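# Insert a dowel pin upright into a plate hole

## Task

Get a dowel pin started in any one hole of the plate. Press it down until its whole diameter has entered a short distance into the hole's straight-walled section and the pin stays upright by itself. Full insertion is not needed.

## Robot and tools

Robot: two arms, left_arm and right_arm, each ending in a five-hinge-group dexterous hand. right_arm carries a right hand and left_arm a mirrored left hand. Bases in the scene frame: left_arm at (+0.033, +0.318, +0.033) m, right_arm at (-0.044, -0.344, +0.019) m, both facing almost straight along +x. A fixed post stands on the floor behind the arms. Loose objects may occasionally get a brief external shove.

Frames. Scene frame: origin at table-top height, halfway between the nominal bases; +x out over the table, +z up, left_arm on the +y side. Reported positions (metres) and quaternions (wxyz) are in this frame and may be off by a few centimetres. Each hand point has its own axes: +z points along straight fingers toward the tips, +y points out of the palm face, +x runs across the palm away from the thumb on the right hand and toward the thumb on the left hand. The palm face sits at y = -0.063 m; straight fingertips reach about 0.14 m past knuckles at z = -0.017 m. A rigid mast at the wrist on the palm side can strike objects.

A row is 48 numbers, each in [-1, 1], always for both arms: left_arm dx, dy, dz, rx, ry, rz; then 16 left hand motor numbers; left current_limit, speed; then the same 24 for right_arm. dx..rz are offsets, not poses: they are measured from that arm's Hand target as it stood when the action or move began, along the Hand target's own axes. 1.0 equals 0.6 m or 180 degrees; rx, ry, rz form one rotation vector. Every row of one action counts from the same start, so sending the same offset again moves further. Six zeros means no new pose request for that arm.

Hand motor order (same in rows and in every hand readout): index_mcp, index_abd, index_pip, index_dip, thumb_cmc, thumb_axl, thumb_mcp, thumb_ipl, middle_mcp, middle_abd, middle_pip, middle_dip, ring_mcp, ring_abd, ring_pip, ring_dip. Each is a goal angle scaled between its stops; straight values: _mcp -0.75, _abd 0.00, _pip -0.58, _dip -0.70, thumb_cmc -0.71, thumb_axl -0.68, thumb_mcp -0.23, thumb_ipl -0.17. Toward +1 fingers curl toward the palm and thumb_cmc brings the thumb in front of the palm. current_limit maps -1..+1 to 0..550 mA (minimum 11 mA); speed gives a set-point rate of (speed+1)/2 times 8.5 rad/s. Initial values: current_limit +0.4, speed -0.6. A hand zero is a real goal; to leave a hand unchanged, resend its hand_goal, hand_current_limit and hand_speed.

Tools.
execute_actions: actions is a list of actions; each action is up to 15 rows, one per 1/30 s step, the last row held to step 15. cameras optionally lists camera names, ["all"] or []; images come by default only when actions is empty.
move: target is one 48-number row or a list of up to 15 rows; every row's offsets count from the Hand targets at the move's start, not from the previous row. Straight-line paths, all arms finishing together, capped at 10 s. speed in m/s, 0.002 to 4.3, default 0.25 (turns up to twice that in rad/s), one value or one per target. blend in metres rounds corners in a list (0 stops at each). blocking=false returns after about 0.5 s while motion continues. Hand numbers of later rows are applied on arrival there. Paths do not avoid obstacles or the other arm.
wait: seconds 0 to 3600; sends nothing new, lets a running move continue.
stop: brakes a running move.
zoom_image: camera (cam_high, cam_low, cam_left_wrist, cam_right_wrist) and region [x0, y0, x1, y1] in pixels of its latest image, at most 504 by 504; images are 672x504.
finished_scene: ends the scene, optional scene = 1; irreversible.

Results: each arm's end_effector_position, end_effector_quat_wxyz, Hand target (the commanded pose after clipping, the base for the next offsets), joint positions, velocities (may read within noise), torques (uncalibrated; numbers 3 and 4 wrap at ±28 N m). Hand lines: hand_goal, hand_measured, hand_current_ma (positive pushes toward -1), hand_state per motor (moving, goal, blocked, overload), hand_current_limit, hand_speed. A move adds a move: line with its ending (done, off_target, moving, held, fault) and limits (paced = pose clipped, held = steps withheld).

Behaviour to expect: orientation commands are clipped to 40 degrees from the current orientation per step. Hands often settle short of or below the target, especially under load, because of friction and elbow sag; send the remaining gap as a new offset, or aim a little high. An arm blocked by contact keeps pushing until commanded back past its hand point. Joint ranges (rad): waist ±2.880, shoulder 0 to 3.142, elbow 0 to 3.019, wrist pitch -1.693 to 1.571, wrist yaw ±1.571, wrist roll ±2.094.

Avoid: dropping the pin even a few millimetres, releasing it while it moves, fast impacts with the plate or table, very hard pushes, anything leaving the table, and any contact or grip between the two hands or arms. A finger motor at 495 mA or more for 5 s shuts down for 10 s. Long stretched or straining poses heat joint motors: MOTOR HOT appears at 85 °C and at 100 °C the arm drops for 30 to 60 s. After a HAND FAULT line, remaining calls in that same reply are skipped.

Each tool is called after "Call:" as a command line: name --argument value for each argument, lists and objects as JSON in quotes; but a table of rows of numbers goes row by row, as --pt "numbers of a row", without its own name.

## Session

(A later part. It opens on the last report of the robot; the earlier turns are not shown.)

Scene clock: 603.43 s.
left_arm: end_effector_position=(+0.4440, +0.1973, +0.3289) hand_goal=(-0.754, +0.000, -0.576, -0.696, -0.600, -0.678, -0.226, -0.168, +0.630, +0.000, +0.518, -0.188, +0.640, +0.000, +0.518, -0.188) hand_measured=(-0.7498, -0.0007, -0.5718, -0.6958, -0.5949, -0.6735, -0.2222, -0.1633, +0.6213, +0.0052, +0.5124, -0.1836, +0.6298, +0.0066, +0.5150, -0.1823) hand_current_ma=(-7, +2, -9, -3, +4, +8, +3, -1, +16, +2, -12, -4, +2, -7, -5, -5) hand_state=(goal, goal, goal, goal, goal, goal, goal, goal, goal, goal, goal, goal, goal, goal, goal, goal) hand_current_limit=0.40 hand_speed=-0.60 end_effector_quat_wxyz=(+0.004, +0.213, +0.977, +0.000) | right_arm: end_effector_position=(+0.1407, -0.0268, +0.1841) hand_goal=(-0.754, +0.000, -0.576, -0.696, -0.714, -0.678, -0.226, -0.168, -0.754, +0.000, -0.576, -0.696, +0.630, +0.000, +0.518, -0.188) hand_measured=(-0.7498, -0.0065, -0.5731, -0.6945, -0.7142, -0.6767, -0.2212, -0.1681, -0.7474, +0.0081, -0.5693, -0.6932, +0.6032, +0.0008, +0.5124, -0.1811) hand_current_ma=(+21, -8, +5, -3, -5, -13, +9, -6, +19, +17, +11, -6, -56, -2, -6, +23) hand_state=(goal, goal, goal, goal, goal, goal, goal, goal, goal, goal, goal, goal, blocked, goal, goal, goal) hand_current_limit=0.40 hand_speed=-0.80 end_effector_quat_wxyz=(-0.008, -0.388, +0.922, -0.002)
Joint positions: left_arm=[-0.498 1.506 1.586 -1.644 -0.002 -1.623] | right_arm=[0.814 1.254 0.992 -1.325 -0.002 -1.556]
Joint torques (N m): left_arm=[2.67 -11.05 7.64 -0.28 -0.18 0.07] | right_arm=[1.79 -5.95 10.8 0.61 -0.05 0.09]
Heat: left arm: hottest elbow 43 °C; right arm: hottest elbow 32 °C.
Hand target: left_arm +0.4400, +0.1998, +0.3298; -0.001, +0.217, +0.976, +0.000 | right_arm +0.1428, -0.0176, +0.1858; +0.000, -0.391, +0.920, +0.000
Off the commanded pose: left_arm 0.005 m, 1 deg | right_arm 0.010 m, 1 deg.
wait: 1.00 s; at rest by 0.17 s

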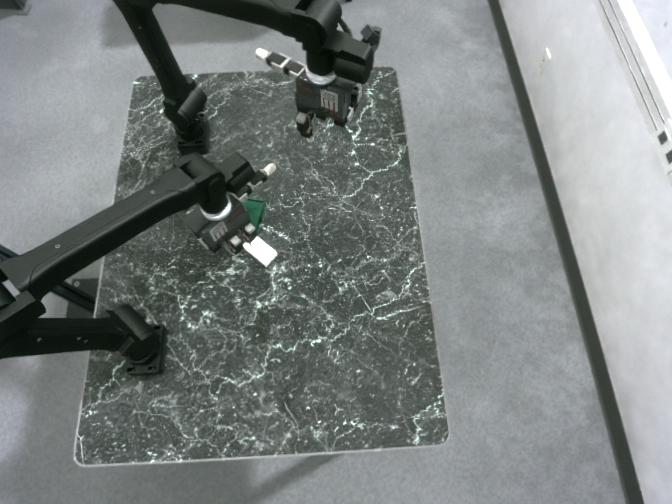

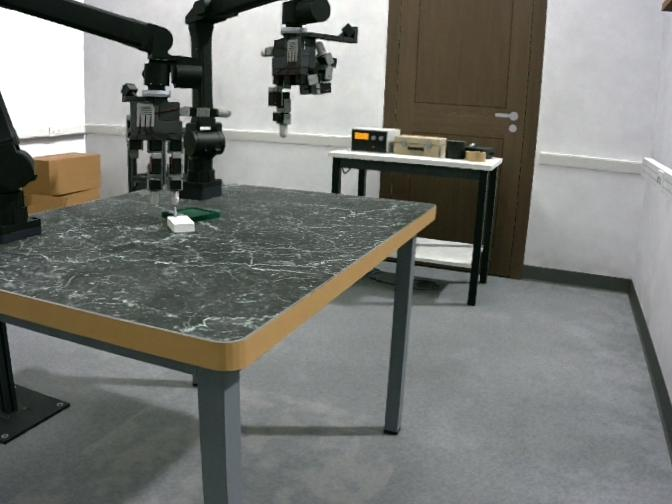

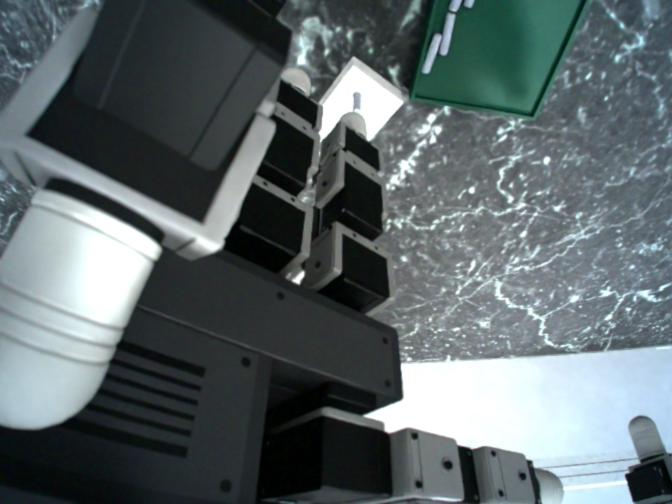

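Call:
move --target '[0,0,0,0,0,0,-0.754,0,-0.576,-0.696,-0.6,-0.678,-0.226,-0.168,0.63,0,0.518,-0.188,0.64,0,0.518,-0.188,0.4,-0.6,-0.0018,0.009,0,0,0,0,-0.754,0,-0.576,-0.696,-0.714,-0.678,-0.226,-0.168,-0.754,0,-0.576,-0.696,0.63,0,0.518,-0.188,0.4,-0.8]' --speed 0.03 --cameras '["cam_low","cam_right_wrist"]'

Call:
zoom_image --camera "cam_right_wrist" --region '[325, 75, 395, 145]'

Call:
zoom_image --camera "cam_low" --region '[160, 190, 195, 225]'

Scene clock: 606.03 s.
left_arm: end_effector_position=(+0.4440, +0.1973, +0.3289) hand_goal=(-0.754, +0.000, -0.576, -0.696, -0.600, -0.678, -0.226, -0.168, +0.630, +0.000, +0.518, -0.188, +0.640, +0.000, +0.518, -0.188) hand_measured=(-0.7498, -0.0007, -0.5718, -0.6971, -0.5949, -0.6746, -0.2222, -0.1643, +0.6213, +0.0052, +0.5124, -0.1836, +0.6298, +0.0066, +0.5150, -0.1836) hand_current_ma=(-11, -1, -8, -5, -1, -2, +6, -3, +9, +8, -8, -8, +7, -12, +3, -2) hand_state=(goal, goal, goal, goal, goal, goal, goal, goal, goal, goal, goal, goal, goal, goal, goal, goal) hand_current_limit=0.40 hand_speed=-0.60 end_effector_quat_wxyz=(+0.004, +0.213, +0.977, +0.000) | right_arm: end_effector_position=(+0.1366, -0.0231, +0.1834) hand_goal=(-0.754, +0.000, -0.576, -0.696, -0.714, -0.678, -0.226, -0.168, -0.754, +0.000, -0.576, -0.696, +0.630, +0.000, +0.518, -0.188) hand_measured=(-0.7511, -0.0065, -0.5731, -0.6945, -0.7129, -0.6767, -0.2212, -0.1672, -0.7474, +0.0081, -0.5680, -0.6932, +0.6032, -0.0007, +0.5137, -0.1811) hand_current_ma=(+10, -13, -5, -10, -5, -3, +5, -6, +19, +21, +19, -8, -56, -9, -5, +22) hand_state=(goal, goal, goal, goal, goal, goal, goal, goal, goal, goal, goal, goal, blocked, goal, goal, goal) hand_current_limit=0.40 hand_speed=-0.80 end_effector_quat_wxyz=(-0.009, -0.389, +0.921, -0.003)
Joint positions: left_arm=[-0.498 1.506 1.586 -1.644 -0.002 -1.623] | right_arm=[0.83 1.256 0.992 -1.325 -0.002 -1.542]
Joint torques (N m): left_arm=[2.78 -11.22 7.62 -0.28 -0.18 0.07] | right_arm=[2.14 -6.18 10.88 0.8 -0.08 0.08]
Heat: left arm: hottest elbow 43 °C; right arm: hottest elbow 32 °C.
Hand target: left_arm +0.4400, +0.1998, +0.3298; -0.001, +0.217, +0.976, +0.000 | right_arm +0.1397, -0.0131, +0.1858; +0.000, -0.391, +0.920, +0.000
Off the commanded pose: left_arm 0.005 m, 1 deg | right_arm 0.011 m, 1 deg.
move: off_target (right_arm)

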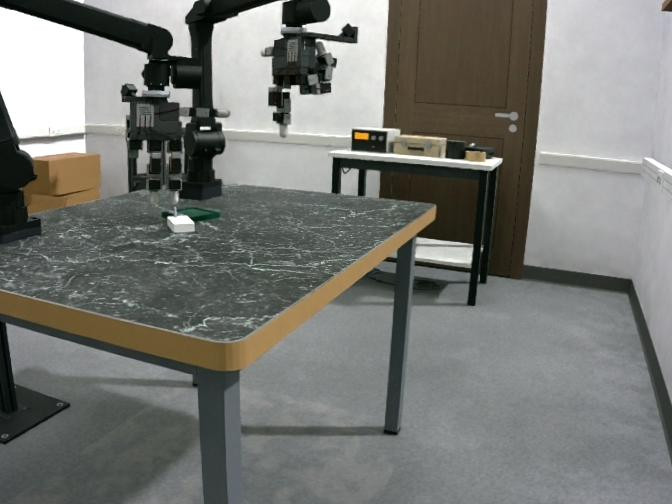

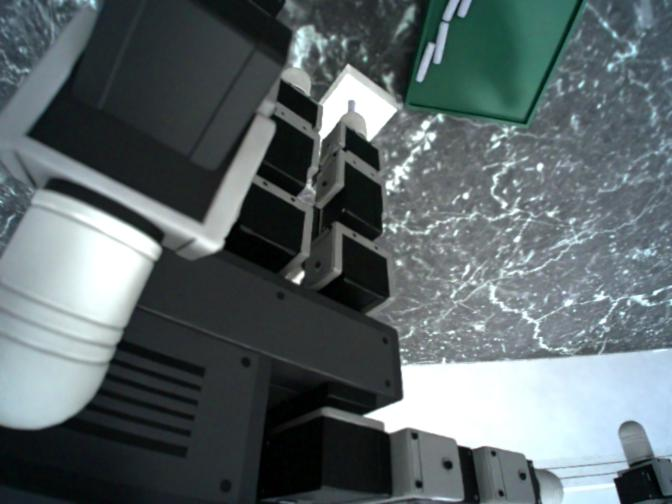

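Scaled by 7.200 from the camera's image (finer frame: 960x720).

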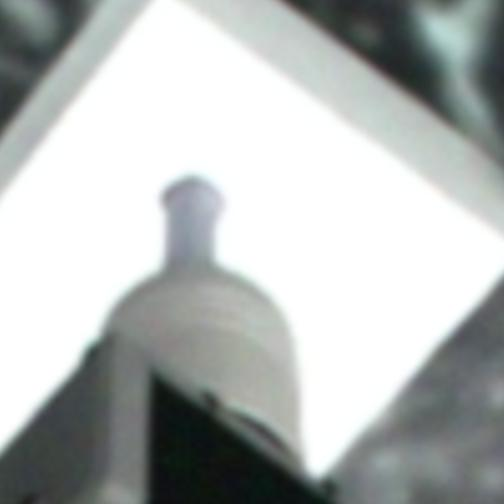

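Scaled by 14.400 from the camera's image (finer frame: 960x720).

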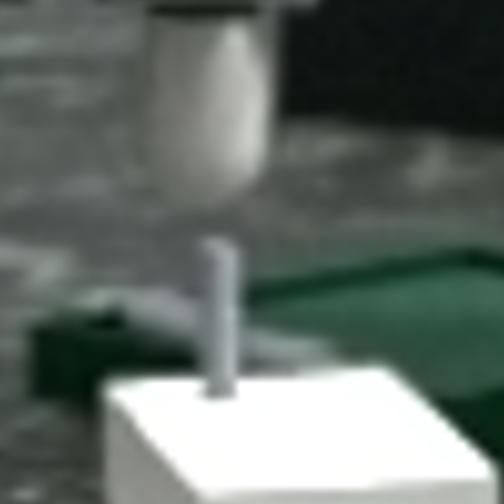

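Call:
move --target '[0,0,0,0,0,0,-0.754,0,-0.576,-0.696,-0.6,-0.678,-0.226,-0.168,0.63,0,0.518,-0.188,0.64,0,0.518,-0.188,0.4,-0.6,-0.0015,-0.0048,0.004,0,0,0,-0.754,0,-0.576,-0.696,-0.714,-0.678,-0.226,-0.168,-0.754,0,-0.576,-0.696,0.63,0,0.518,-0.188,0.4,-0.8]' --speed 0.03 --cameras '["cam_low","cam_right_wrist"]'

Call:
zoom_image --camera "cam_right_wrist" --region '[325, 75, 395, 145]'

Call:
zoom_image --camera "cam_low" --region '[160, 190, 195, 225]'

Scene clock: 607.23 s.
left_arm: end_effector_position=(+0.4440, +0.1973, +0.3289) hand_goal=(-0.754, +0.000, -0.576, -0.696, -0.600, -0.678, -0.226, -0.168, +0.630, +0.000, +0.518, -0.188, +0.640, +0.000, +0.518, -0.188) hand_measured=(-0.7498, -0.0007, -0.5718, -0.6958, -0.5961, -0.6735, -0.2222, -0.1643, +0.6213, +0.0052, +0.5124, -0.1836, +0.6298, +0.0066, +0.5150, -0.1836) hand_current_ma=(-1, +9, -11, -7, +5, -1, +8, +0, +6, +1, -13, -4, +8, -3, +1, -5) hand_state=(goal, goal, goal, goal, goal, goal, goal, goal, goal, goal, goal, goal, goal, goal, goal, goal) hand_current_limit=0.40 hand_speed=-0.60 end_effector_quat_wxyz=(+0.004, +0.213, +0.977, +0.000) | right_arm: end_effector_position=(+0.1380, -0.0215, +0.1821) hand_goal=(-0.754, +0.000, -0.576, -0.696, -0.714, -0.678, -0.226, -0.168, -0.754, +0.000, -0.576, -0.696, +0.630, +0.000, +0.518, -0.188) hand_measured=(-0.7511, -0.0080, -0.5718, -0.6945, -0.7129, -0.6777, -0.2222, -0.1681, -0.7474, +0.0081, -0.5693, -0.6932, +0.6020, +0.0008, +0.5124, -0.1823) hand_current_ma=(+10, -17, -6, -7, -5, -9, +6, -9, +25, +25, +12, -7, -53, -7, -13, +16) hand_state=(goal, goal, goal, goal, goal, goal, goal, goal, goal, goal, goal, goal, blocked, goal, goal, goal) hand_current_limit=0.40 hand_speed=-0.80 end_effector_quat_wxyz=(-0.007, -0.389, +0.921, -0.002)
Joint positions: left_arm=[-0.498 1.506 1.586 -1.644 -0.002 -1.623] | right_arm=[0.83 1.261 0.992 -1.317 -0.002 -1.541]
Joint torques (N m): left_arm=[2.73 -11.05 7.61 -0.27 -0.17 0.07] | right_arm=[0.38 -6.3 10.74 0.81 -0.02 0.03]
Heat: left arm: hottest elbow 43 °C; right arm: hottest elbow 32 °C.
Hand target: left_arm +0.4400, +0.1998, +0.3298; -0.001, +0.217, +0.976, +0.000 | right_arm +0.1425, -0.0144, +0.1834; +0.000, -0.391, +0.920, +0.000
Off the commanded pose: left_arm 0.005 m, 1 deg | right_arm 0.008 m, 1 deg.
move: done

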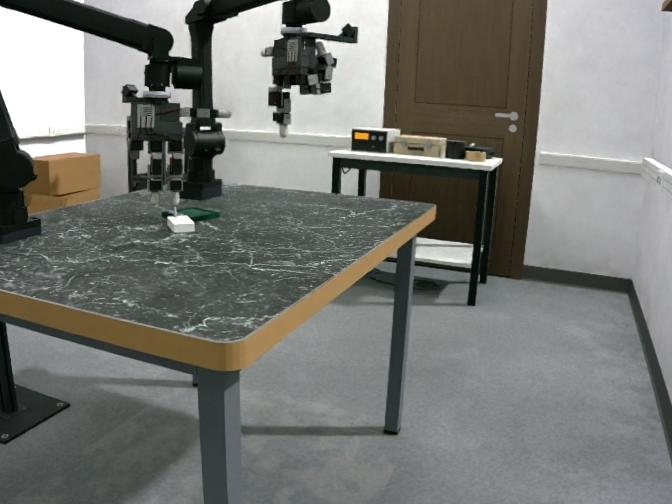

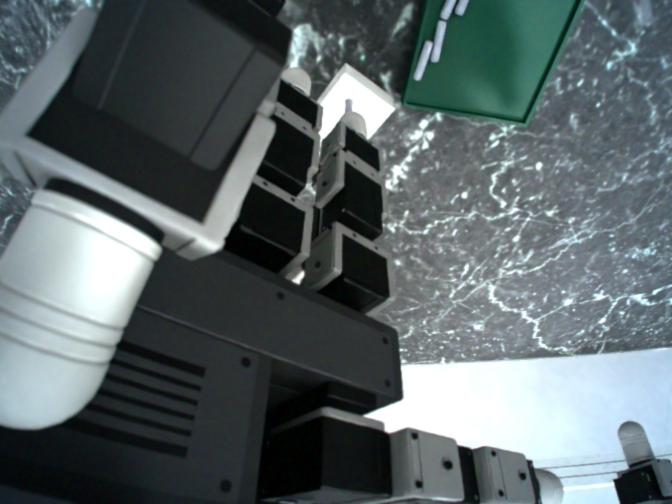

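Scaled by 7.200 from the camera's image (finer frame: 960x720).

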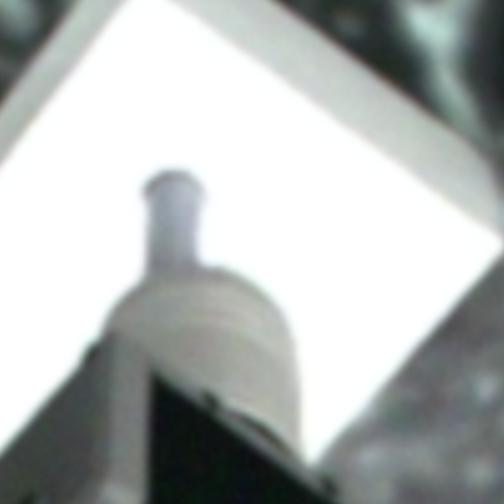

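Scaled by 14.400 from the camera's image (finer frame: 960x720).

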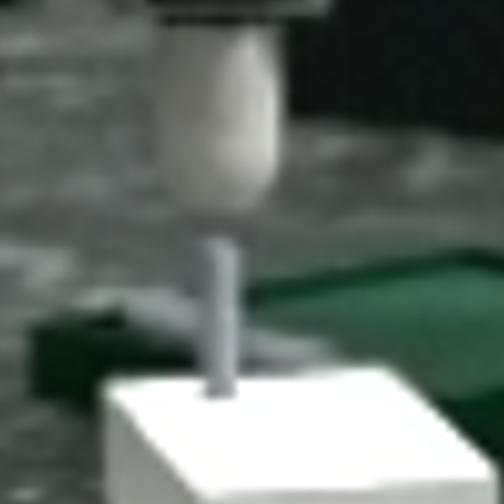

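Call:
move --target '[0,0,0,0,0,0,-0.754,0,-0.576,-0.696,-0.6,-0.678,-0.226,-0.168,0.63,0,0.518,-0.188,0.64,0,0.518,-0.188,0.4,-0.6,0,0,0,0,0,0,-0.768,0,-0.576,-0.696,-0.714,-0.678,-0.226,-0.168,-0.754,0,-0.576,-0.696,0.63,0,0.518,-0.188,0.4,-0.8]' --speed 0.03 --cameras '["cam_low","cam_right_wrist"]'

Call:
zoom_image --camera "cam_right_wrist" --region '[325, 75, 395, 145]'

Call:
zoom_image --camera "cam_low" --region '[160, 190, 195, 225]'

Scene clock: 608.00 s.
left_arm: end_effector_position=(+0.4440, +0.1973, +0.3289) hand_goal=(-0.754, +0.000, -0.576, -0.696, -0.600, -0.678, -0.226, -0.168, +0.630, +0.000, +0.518, -0.188, +0.640, +0.000, +0.518, -0.188) hand_measured=(-0.7511, -0.0021, -0.5705, -0.6958, -0.5961, -0.6746, -0.2222, -0.1643, +0.6213, +0.0052, +0.5124, -0.1849, +0.6298, +0.0066, +0.5150, -0.1836) hand_current_ma=(-2, -2, -15, -8, +0, +6, +2, +4, +12, +6, -13, -9, +12, -11, -1, -10) hand_state=(goal, goal, goal, goal, goal, goal, goal, goal, goal, goal, goal, goal, goal, goal, goal, goal) hand_current_limit=0.40 hand_speed=-0.60 end_effector_quat_wxyz=(+0.004, +0.213, +0.977, +0.000) | right_arm: end_effector_position=(+0.1380, -0.0215, +0.1821) hand_goal=(-0.768, +0.000, -0.576, -0.696, -0.714, -0.678, -0.226, -0.168, -0.754, +0.000, -0.576, -0.696, +0.630, +0.000, +0.518, -0.188) hand_measured=(-0.7571, -0.0080, -0.5731, -0.6945, -0.7129, -0.6767, -0.2212, -0.1681, -0.7486, +0.0081, -0.5680, -0.6932, +0.6020, -0.0007, +0.5124, -0.1811) hand_current_ma=(+32, -15, +1, -7, -4, -8, +17, -4, +20, +17, +17, -5, -56, -6, -6, +22) hand_state=(goal, goal, goal, goal, goal, goal, goal, goal, goal, goal, goal, goal, blocked, goal, goal, goal) hand_current_limit=0.40 hand_speed=-0.80 end_effector_quat_wxyz=(-0.007, -0.389, +0.921, -0.002)
Joint positions: left_arm=[-0.498 1.506 1.586 -1.644 -0.002 -1.623] | right_arm=[0.83 1.261 0.992 -1.317 -0.002 -1.541]
Joint torques (N m): left_arm=[2.78 -11.16 7.64 -0.31 -0.18 0.06] | right_arm=[0.21 -6.3 10.74 0.83 -0.05 -0.03]
Heat: left arm: hottest elbow 43 °C; right arm: hottest elbow 32 °C.
Hand target: left_arm +0.4400, +0.1998, +0.3298; -0.001, +0.217, +0.976, +0.000 | right_arm +0.1424, -0.0144, +0.1834; +0.000, -0.391, +0.920, +0.000
Off the commanded pose: left_arm 0.005 m, 1 deg | right_arm 0.008 m, 1 deg.
move: done

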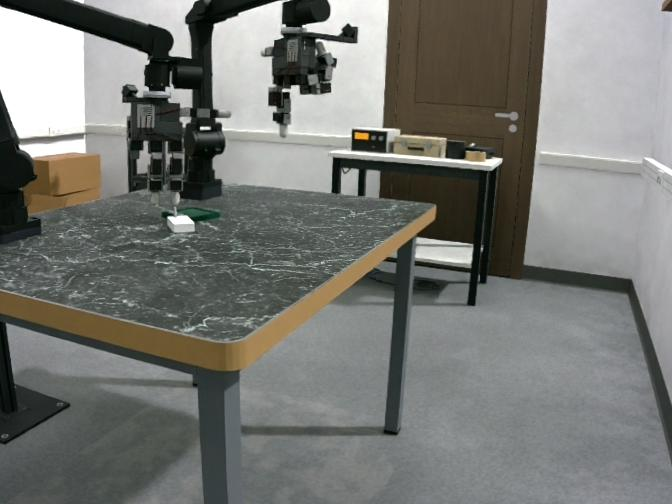

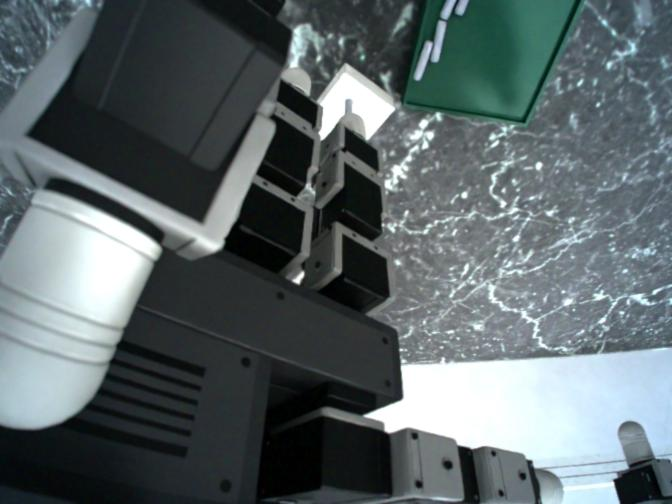

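Scaled by 7.200 from the camera's image (finer frame: 960x720).

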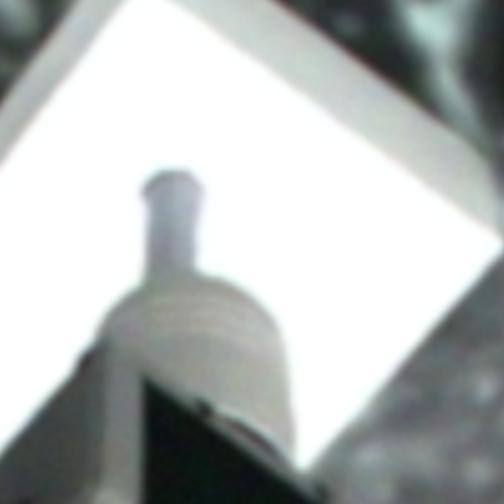

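Scaled by 14.400 from the camera's image (finer frame: 960x720).

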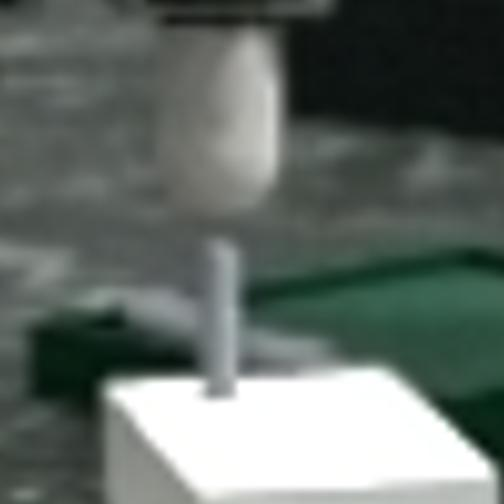

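Call:
move --target '[0,0,0,0,0,0,-0.754,0,-0.576,-0.696,-0.6,-0.678,-0.226,-0.168,0.63,0,0.518,-0.188,0.64,0,0.518,-0.188,0.4,-0.6,0.0082,0.0015,0.0083,0,0,0,-0.768,0,-0.576,-0.696,-0.714,-0.678,-0.226,-0.168,-0.754,0,-0.576,-0.696,0.63,0,0.518,-0.188,0.4,-0.8]' --speed 0.02 --cameras '["cam_low","cam_right_wrist"]'

Call:
zoom_image --camera "cam_right_wrist" --region '[325, 75, 395, 145]'

Call:
zoom_image --camera "cam_low" --region '[160, 190, 195, 225]'

Scene clock: 609.10 s.
left_arm: end_effector_position=(+0.4440, +0.1973, +0.3289) hand_goal=(-0.754, +0.000, -0.576, -0.696, -0.600, -0.678, -0.226, -0.168, +0.630, +0.000, +0.518, -0.188, +0.640, +0.000, +0.518, -0.188) hand_measured=(-0.7498, -0.0007, -0.5718, -0.6958, -0.5949, -0.6735, -0.2222, -0.1643, +0.6213, +0.0052, +0.5124, -0.1836, +0.6298, +0.0066, +0.5150, -0.1836) hand_current_ma=(-7, -3, -6, -7, +7, -1, +7, -2, +9, +6, -11, -2, +14, -9, +9, +1) hand_state=(goal, goal, goal, goal, goal, goal, goal, goal, goal, goal, goal, goal, goal, goal, goal, goal) hand_current_limit=0.40 hand_speed=-0.60 end_effector_quat_wxyz=(+0.004, +0.213, +0.977, +0.000) | right_arm: end_effector_position=(+0.1378, -0.0217, +0.1787) hand_goal=(-0.768, +0.000, -0.576, -0.696, -0.714, -0.678, -0.226, -0.168, -0.754, +0.000, -0.576, -0.696, +0.630, +0.000, +0.518, -0.188) hand_measured=(-0.7571, -0.0065, -0.5731, -0.6945, -0.7142, -0.6777, -0.2212, -0.1672, -0.7474, +0.0081, -0.5680, -0.6932, +0.6020, -0.0007, +0.5137, -0.1823) hand_current_ma=(+37, -13, +0, -4, +1, -6, +2, -7, +17, +12, +12, -6, -64, -11, -1, +24) hand_state=(goal, goal, goal, goal, goal, goal, goal, goal, goal, goal, goal, goal, blocked, goal, goal, goal) hand_current_limit=0.40 hand_speed=-0.80 end_effector_quat_wxyz=(-0.006, -0.389, +0.921, -0.002)
Joint positions: left_arm=[-0.498 1.506 1.586 -1.644 -0.002 -1.623] | right_arm=[0.83 1.261 0.983 -1.305 -0.002 -1.541]
Joint torques (N m): left_arm=[2.78 -11.11 7.61 -0.29 -0.18 0.07] | right_arm=[1.26 -6.65 9.62 0.72 -0.02 0.05]
Heat: left arm: hottest elbow 42 °C; right arm: hottest elbow 32 °C.
Hand target: left_arm +0.4400, +0.1998, +0.3298; -0.001, +0.217, +0.976, +0.000 | right_arm +0.1384, -0.0174, +0.1784; +0.000, -0.391, +0.920, +0.000
Off the commanded pose: left_arm 0.005 m, 1 deg | right_arm 0.004 m, 1 deg.
move: done

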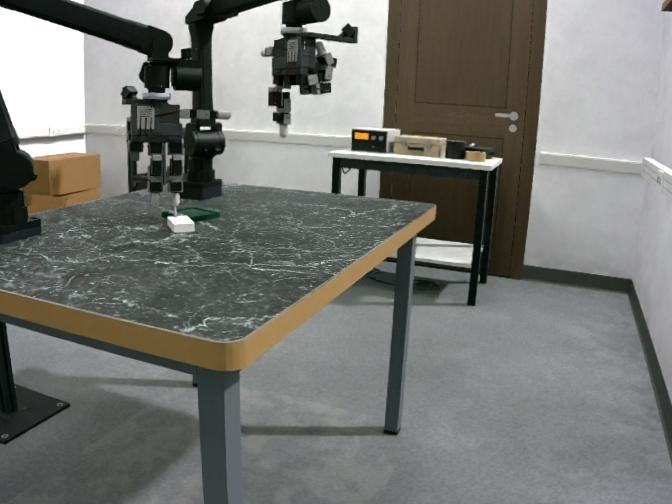

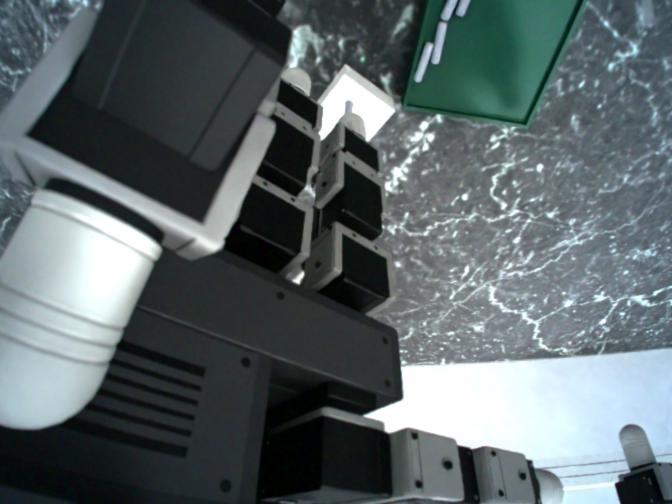

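Scaled by 7.200 from the camera's image (finer frame: 960x720).

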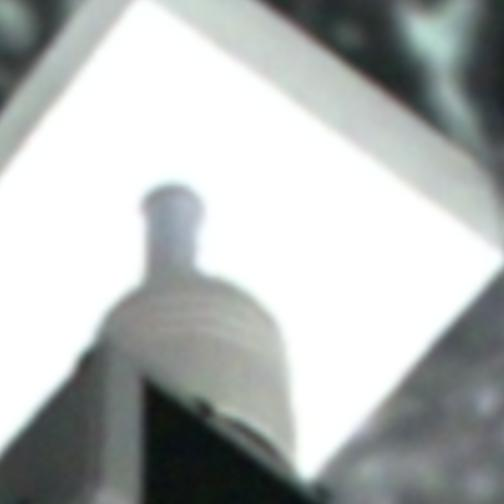

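Scaled by 14.400 from the camera's image (finer frame: 960x720).

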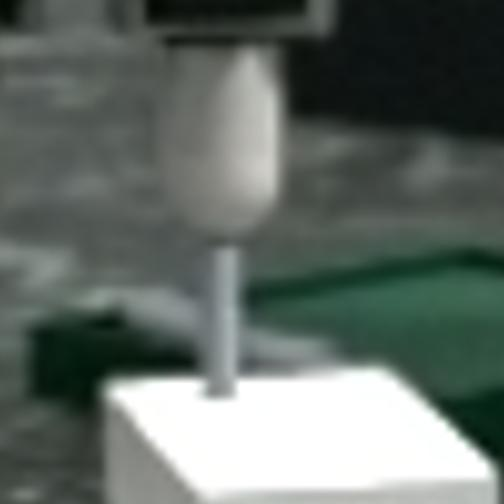

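Call:
move --target '[0,0,0,0,0,0,-0.754,0,-0.576,-0.696,-0.6,-0.678,-0.226,-0.168,0.63,0,0.518,-0.188,0.64,0,0.518,-0.188,0.4,-0.6,0,0,0.0083,0,0,0,-0.768,0,-0.576,-0.696,-0.714,-0.678,-0.226,-0.168,-0.754,0,-0.576,-0.696,0.63,0,0.518,-0.188,0.4,-0.8]' --speed 0.015 --cameras '["cam_low","cam_right_wrist"]'

Call:
zoom_image --camera "cam_right_wrist" --region '[325, 75, 395, 145]'

Call:
zoom_image --camera "cam_low" --region '[160, 190, 195, 225]'

Scene clock: 609.93 s.
left_arm: end_effector_position=(+0.4440, +0.1973, +0.3289) hand_goal=(-0.754, +0.000, -0.576, -0.696, -0.600, -0.678, -0.226, -0.168, +0.630, +0.000, +0.518, -0.188, +0.640, +0.000, +0.518, -0.188) hand_measured=(-0.7498, -0.0007, -0.5718, -0.6958, -0.5949, -0.6746, -0.2222, -0.1643, +0.6213, +0.0052, +0.5124, -0.1836, +0.6298, +0.0066, +0.5150, -0.1836) hand_current_ma=(-1, -3, -12, -6, +2, +0, +12, -6, +5, +6, -6, -3, +7, -5, -1, +0) hand_state=(goal, goal, goal, goal, goal, goal, goal, goal, goal, goal, goal, goal, goal, goal, goal, goal) hand_current_limit=0.40 hand_speed=-0.60 end_effector_quat_wxyz=(+0.004, +0.213, +0.977, +0.000) | right_arm: end_effector_position=(+0.1387, -0.0208, +0.1767) hand_goal=(-0.768, +0.000, -0.576, -0.696, -0.714, -0.678, -0.226, -0.168, -0.754, +0.000, -0.576, -0.696, +0.630, +0.000, +0.518, -0.188) hand_measured=(-0.7571, +0.0008, -0.5731, -0.6894, -0.7142, -0.6767, -0.2212, -0.1681, -0.7486, +0.0096, -0.5680, -0.6932, +0.6032, +0.0008, +0.5137, -0.1823) hand_current_ma=(+27, -6, -8, +3, -5, -7, +10, -2, +20, +17, +16, -1, -59, -9, -8, +28) hand_state=(goal, goal, goal, goal, goal, goal, goal, goal, goal, goal, goal, goal, blocked, goal, goal, goal) hand_current_limit=0.40 hand_speed=-0.80 end_effector_quat_wxyz=(-0.003, -0.389, +0.921, +0.000)
Joint positions: left_arm=[-0.498 1.506 1.586 -1.644 -0.002 -1.623] | right_arm=[0.83 1.261 0.977 -1.291 -0.002 -1.541]
Joint torques (N m): left_arm=[2.84 -11.05 7.61 -0.28 -0.18 0.07] | right_arm=[1.38 -6.83 9.28 0.94 -0.01 0.04]
Heat: left arm: hottest elbow 42 °C; right arm: hottest elbow 32 °C.
Hand target: left_arm +0.4400, +0.1998, +0.3298; -0.001, +0.217, +0.976, +0.000 | right_arm +0.1384, -0.0174, +0.1734; +0.000, -0.391, +0.920, +0.000
Off the commanded pose: left_arm 0.005 m, 1 deg | right_arm 0.005 m, 0 deg.
move: done

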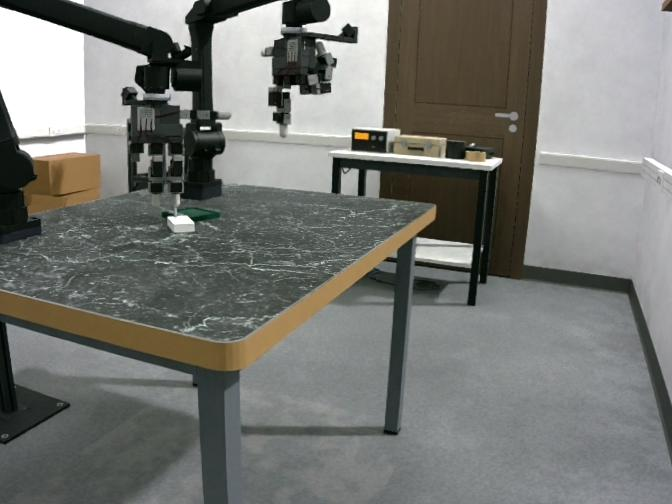

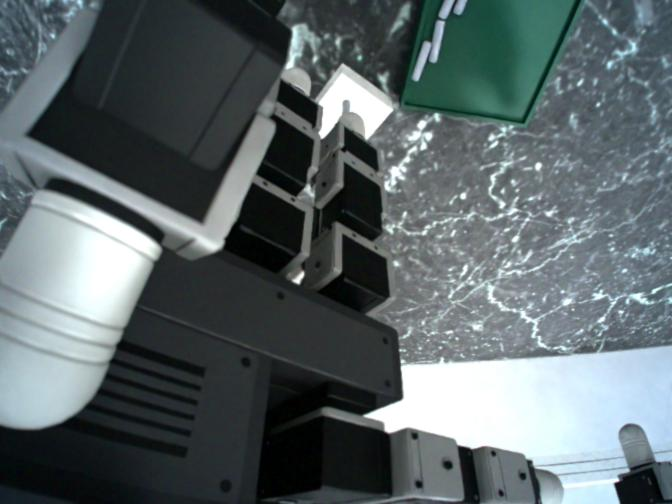

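Scaled by 7.200 from the camera's image (finer frame: 960x720).

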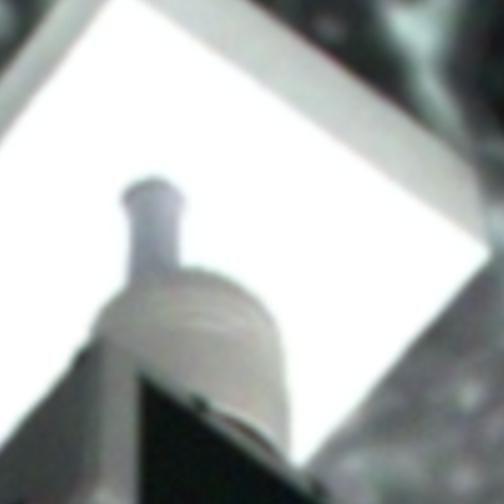

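Scaled by 14.400 from the camera's image (finer frame: 960x720).

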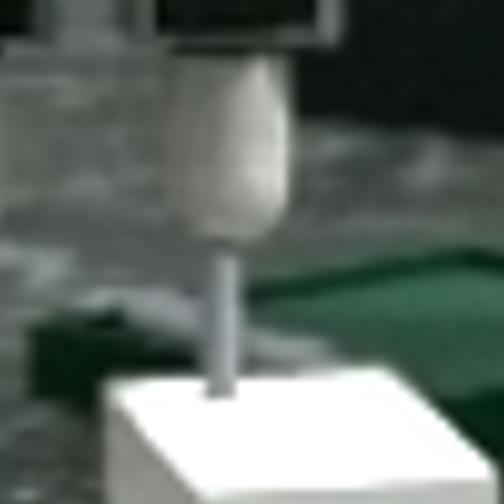

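Call:
move --target '[0,0,0,0,0,0,-0.754,0,-0.576,-0.696,-0.6,-0.678,-0.226,-0.168,0.63,0,0.518,-0.188,0.64,0,0.518,-0.188,0.4,-0.6,0.0077,0.0015,-0.01,0,0,0,-0.778,0,-0.576,-0.696,-0.714,-0.678,-0.226,-0.168,-0.754,0,-0.576,-0.696,0.63,0,0.518,-0.188,0.4,-0.8]' --speed 0.015 --cameras '["cam_low","cam_right_wrist"]'

Call:
zoom_image --camera "cam_right_wrist" --region '[325, 75, 395, 145]'

Call:
zoom_image --camera "cam_low" --region '[160, 190, 195, 225]'

Scene clock: 611.10 s.
left_arm: end_effector_position=(+0.4440, +0.1973, +0.3289) hand_goal=(-0.754, +0.000, -0.576, -0.696, -0.600, -0.678, -0.226, -0.168, +0.630, +0.000, +0.518, -0.188, +0.640, +0.000, +0.518, -0.188) hand_measured=(-0.7498, -0.0007, -0.5705, -0.6958, -0.5949, -0.6746, -0.2222, -0.1633, +0.6213, +0.0052, +0.5124, -0.1836, +0.6298, +0.0066, +0.5150, -0.1836) hand_current_ma=(-5, +10, -2, -10, +1, +4, +5, -2, +3, +1, -17, -2, +5, -5, +2, +0) hand_state=(goal, goal, goal, goal, goal, goal, goal, goal, goal, goal, goal, goal, goal, goal, goal, goal) hand_current_limit=0.40 hand_speed=-0.60 end_effector_quat_wxyz=(+0.004, +0.213, +0.977, +0.000) | right_arm: end_effector_position=(+0.1387, -0.0208, +0.1767) hand_goal=(-0.778, +0.000, -0.576, -0.696, -0.714, -0.678, -0.226, -0.168, -0.754, +0.000, -0.576, -0.696, +0.630, +0.000, +0.518, -0.188) hand_measured=(-0.7595, +0.0008, -0.5731, -0.6907, -0.7129, -0.6767, -0.2212, -0.1672, -0.7474, +0.0096, -0.5680, -0.6932, +0.6020, -0.0007, +0.5137, -0.1811) hand_current_ma=(+42, -4, +1, +1, -6, -8, +12, -8, +20, +14, +24, +1, -63, -18, -8, +18) hand_state=(goal, goal, goal, goal, goal, goal, goal, goal, goal, goal, goal, goal, blocked, goal, goal, goal) hand_current_limit=0.40 hand_speed=-0.80 end_effector_quat_wxyz=(-0.003, -0.389, +0.921, +0.000)
Joint positions: left_arm=[-0.498 1.506 1.586 -1.644 -0.002 -1.623] | right_arm=[0.83 1.261 0.977 -1.291 -0.002 -1.541]
Joint torques (N m): left_arm=[2.78 -11.05 7.64 -0.28 -0.17 0.06] | right_arm=[1.26 -7.77 9.28 0.12 -0.05 0.06]
Heat: left arm: hottest elbow 42 °C; right arm: hottest elbow 32 °C.
Hand target: left_arm +0.4400, +0.1998, +0.3298; -0.001, +0.217, +0.976, +0.000 | right_arm +0.1345, -0.0201, +0.1794; +0.000, -0.391, +0.920, +0.000
Off the commanded pose: left_arm 0.005 m, 1 deg | right_arm 0.005 m, 0 deg.
move: done

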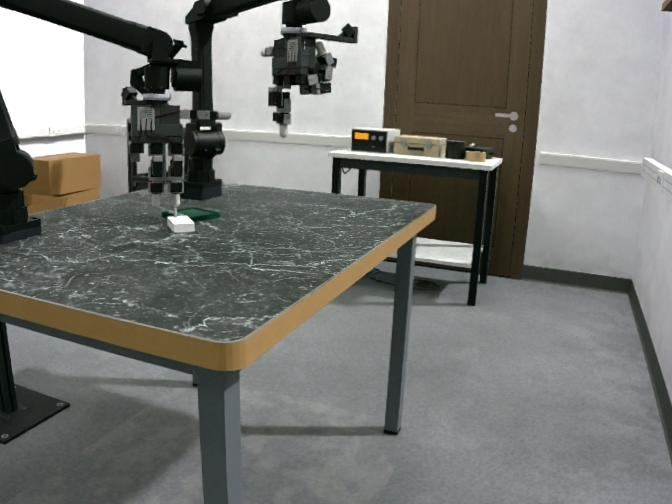

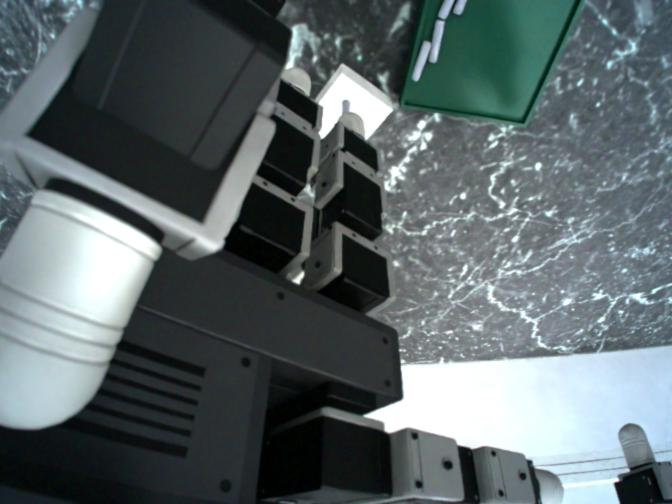

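Scaled by 7.200 from the camera's image (finer frame: 960x720).

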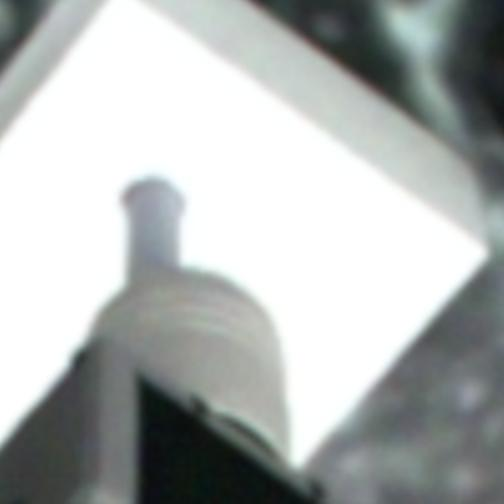

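Scaled by 14.400 from the camera's image (finer frame: 960x720).

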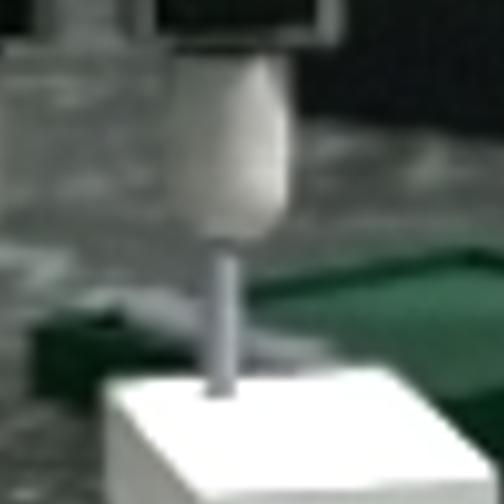

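Call:
move --target '[0,0,0,0,0,0,-0.754,0,-0.576,-0.696,-0.6,-0.678,-0.226,-0.168,0.63,0,0.518,-0.188,0.64,0,0.518,-0.188,0.4,-0.6,0.0041,0.0007,-0.012,0,0,0,-0.778,0,-0.576,-0.696,-0.714,-0.678,-0.226,-0.168,-0.754,0,-0.576,-0.696,0.63,0,0.518,-0.188,0.4,-0.8]' --speed 0.02 --cameras '["cam_low","cam_right_wrist"]'

Call:
zoom_image --camera "cam_right_wrist" --region '[325, 75, 395, 145]'

Call:
zoom_image --camera "cam_low" --region '[160, 190, 195, 225]'

Scene clock: 612.10 s.
left_arm: end_effector_position=(+0.4440, +0.1973, +0.3289) hand_goal=(-0.754, +0.000, -0.576, -0.696, -0.600, -0.678, -0.226, -0.168, +0.630, +0.000, +0.518, -0.188, +0.640, +0.000, +0.518, -0.188) hand_measured=(-0.7498, -0.0007, -0.5718, -0.6958, -0.5949, -0.6735, -0.2232, -0.1643, +0.6201, +0.0052, +0.5124, -0.1849, +0.6298, +0.0066, +0.5150, -0.1836) hand_current_ma=(+1, +8, -9, -6, +1, +6, -2, +2, +8, +11, -7, -8, +6, -9, +0, -8) hand_state=(goal, goal, goal, goal, goal, goal, goal, goal, goal, goal, goal, goal, goal, goal, goal, goal) hand_current_limit=0.40 hand_speed=-0.60 end_effector_quat_wxyz=(+0.004, +0.213, +0.977, +0.000) | right_arm: end_effector_position=(+0.1361, -0.0237, +0.1794) hand_goal=(-0.778, +0.000, -0.576, -0.696, -0.714, -0.678, -0.226, -0.168, -0.754, +0.000, -0.576, -0.696, +0.630, +0.000, +0.518, -0.188) hand_measured=(-0.7643, -0.0036, -0.5731, -0.6907, -0.7142, -0.6767, -0.2212, -0.1672, -0.7486, +0.0081, -0.5680, -0.6945, +0.6032, -0.0007, +0.5137, -0.1823) hand_current_ma=(+35, -11, +6, +4, -5, -1, +9, -1, +25, +17, +20, -7, -54, -7, -5, +23) hand_state=(goal, goal, goal, goal, goal, goal, goal, goal, goal, goal, goal, goal, blocked, goal, goal, goal) hand_current_limit=0.40 hand_speed=-0.80 end_effector_quat_wxyz=(-0.005, -0.389, +0.921, -0.001)
Joint positions: left_arm=[-0.498 1.506 1.586 -1.644 -0.002 -1.623] | right_arm=[0.83 1.252 0.977 -1.306 -0.002 -1.541]
Joint torques (N m): left_arm=[2.67 -11.16 7.61 -0.25 -0.18 0.06] | right_arm=[1.08 -7.77 10.37 -0.14 -0.06 0.11]
Heat: left arm: hottest elbow 42 °C; right arm: hottest elbow 32 °C.
Hand target: left_arm +0.4400, +0.1998, +0.3298; -0.001, +0.217, +0.976, +0.000 | right_arm +0.1325, -0.0216, +0.1866; +0.000, -0.391, +0.920, +0.000
Off the commanded pose: left_arm 0.005 m, 1 deg | right_arm 0.008 m, 1 deg.
move: done

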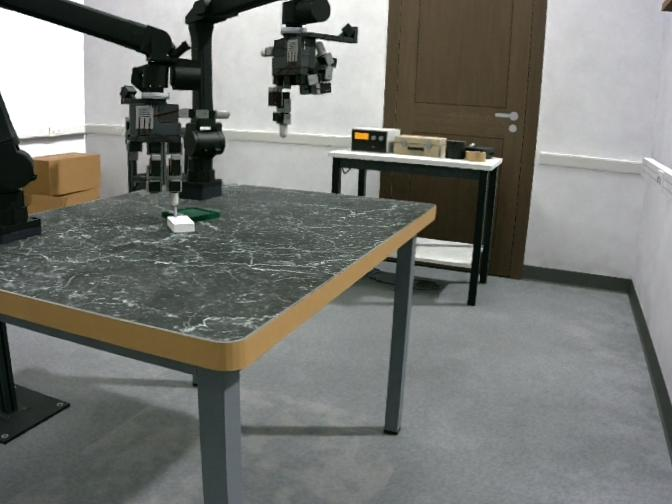

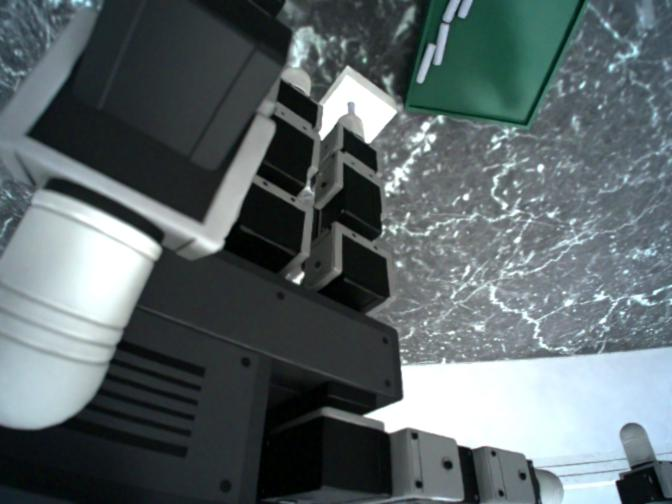

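Scaled by 7.200 from the camera's image (finer frame: 960x720).

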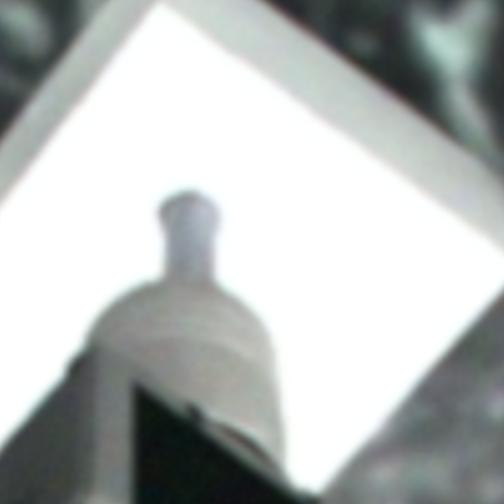

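Scaled by 14.400 from the camera's image (finer frame: 960x720).

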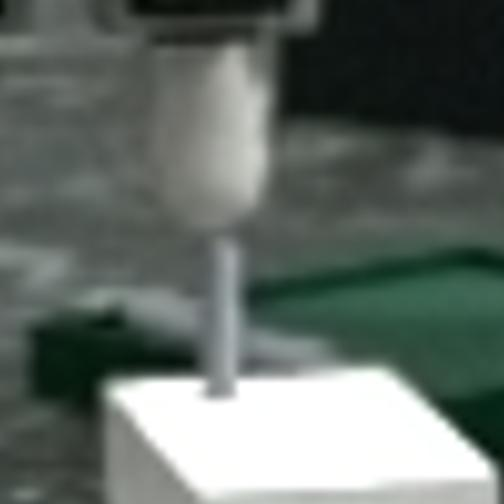

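Call:
move --target '[0,0,0,0,0,0,-0.754,0,-0.576,-0.696,-0.6,-0.678,-0.226,-0.168,0.63,0,0.518,-0.188,0.64,0,0.518,-0.188,0.4,-0.6,-0.0047,-0.0009,-0.01,0,0,0,-0.778,0,-0.576,-0.696,-0.714,-0.678,-0.226,-0.168,-0.754,0,-0.576,-0.696,0.63,0,0.518,-0.188,0.4,-0.8]' --speed 0.03 --cameras '["cam_low","cam_right_wrist"]'

Call:
zoom_image --camera "cam_right_wrist" --region '[325, 75, 395, 145]'

Call:
zoom_image --camera "cam_low" --region '[160, 190, 195, 225]'

Scene clock: 613.17 s.
left_arm: end_effector_position=(+0.4440, +0.1973, +0.3289) hand_goal=(-0.754, +0.000, -0.576, -0.696, -0.600, -0.678, -0.226, -0.168, +0.630, +0.000, +0.518, -0.188, +0.640, +0.000, +0.518, -0.188) hand_measured=(-0.7498, -0.0007, -0.5718, -0.6971, -0.5961, -0.6746, -0.2222, -0.1643, +0.6213, +0.0052, +0.5124, -0.1836, +0.6298, +0.0066, +0.5150, -0.1836) hand_current_ma=(+0, +7, -9, -6, +4, +1, +7, +0, +5, -2, -10, -6, +12, -5, +0, -5) hand_state=(goal, goal, goal, goal, goal, goal, goal, goal, goal, goal, goal, goal, goal, goal, goal, goal) hand_current_limit=0.40 hand_speed=-0.60 end_effector_quat_wxyz=(+0.004, +0.213, +0.977, +0.000) | right_arm: end_effector_position=(+0.1335, -0.0265, +0.1791) hand_goal=(-0.778, +0.000, -0.576, -0.696, -0.714, -0.678, -0.226, -0.168, -0.754, +0.000, -0.576, -0.696, +0.630, +0.000, +0.518, -0.188) hand_measured=(-0.7643, -0.0036, -0.5718, -0.6907, -0.7129, -0.6767, -0.2212, -0.1681, -0.7474, +0.0081, -0.5680, -0.6945, +0.6008, -0.0007, +0.5124, -0.1823) hand_current_ma=(+28, -13, -10, +9, +4, -2, +10, -8, +20, +18, +16, -6, -52, -5, -13, +23) hand_state=(goal, goal, goal, goal, goal, goal, goal, goal, goal, goal, goal, goal, blocked, goal, goal, goal) hand_current_limit=0.40 hand_speed=-0.80 end_effector_quat_wxyz=(-0.012, -0.389, +0.921, -0.004)
Joint positions: left_arm=[-0.498 1.506 1.586 -1.644 -0.002 -1.623] | right_arm=[0.83 1.252 0.977 -1.322 -0.002 -1.541]
Joint torques (N m): left_arm=[2.78 -11.16 7.58 -0.28 -0.17 0.06] | right_arm=[1.08 -7.36 11.74 -0.14 -0.02 0.06]
Heat: left arm: hottest elbow 42 °C; right arm: hottest elbow 32 °C.
Hand target: left_arm +0.4400, +0.1998, +0.3298; -0.001, +0.217, +0.976, +0.000 | right_arm +0.1349, -0.0199, +0.1926; +0.000, -0.391, +0.920, +0.000
Off the commanded pose: left_arm 0.005 m, 1 deg | right_arm 0.015 m, 1 deg.
move: off_target (right_arm)

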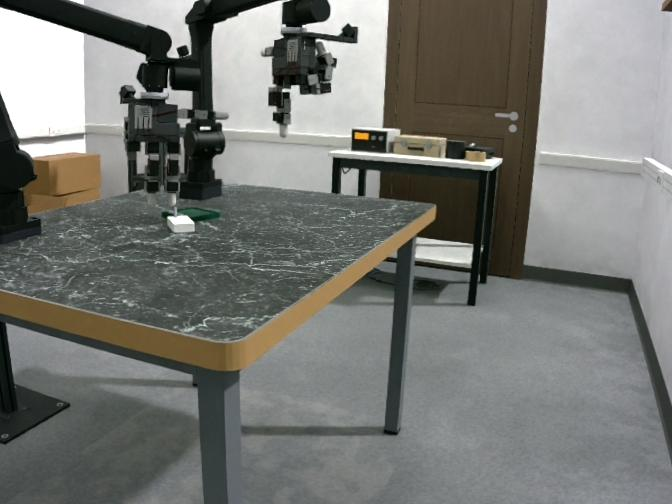

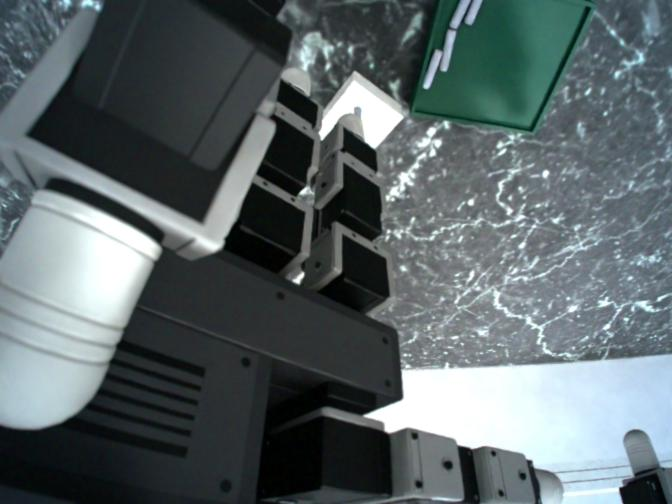

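Scaled by 7.200 from the camera's image (finer frame: 960x720).

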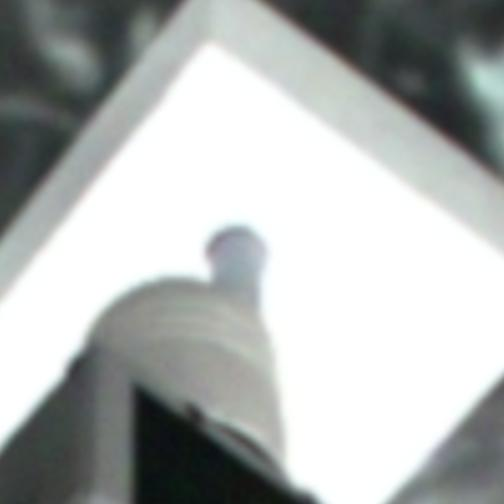

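Scaled by 14.400 from the camera's image (finer frame: 960x720).

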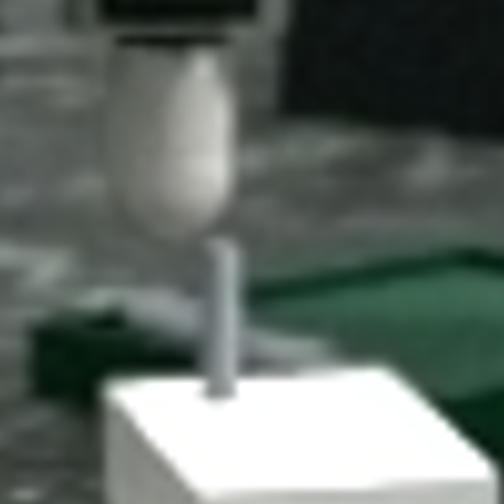

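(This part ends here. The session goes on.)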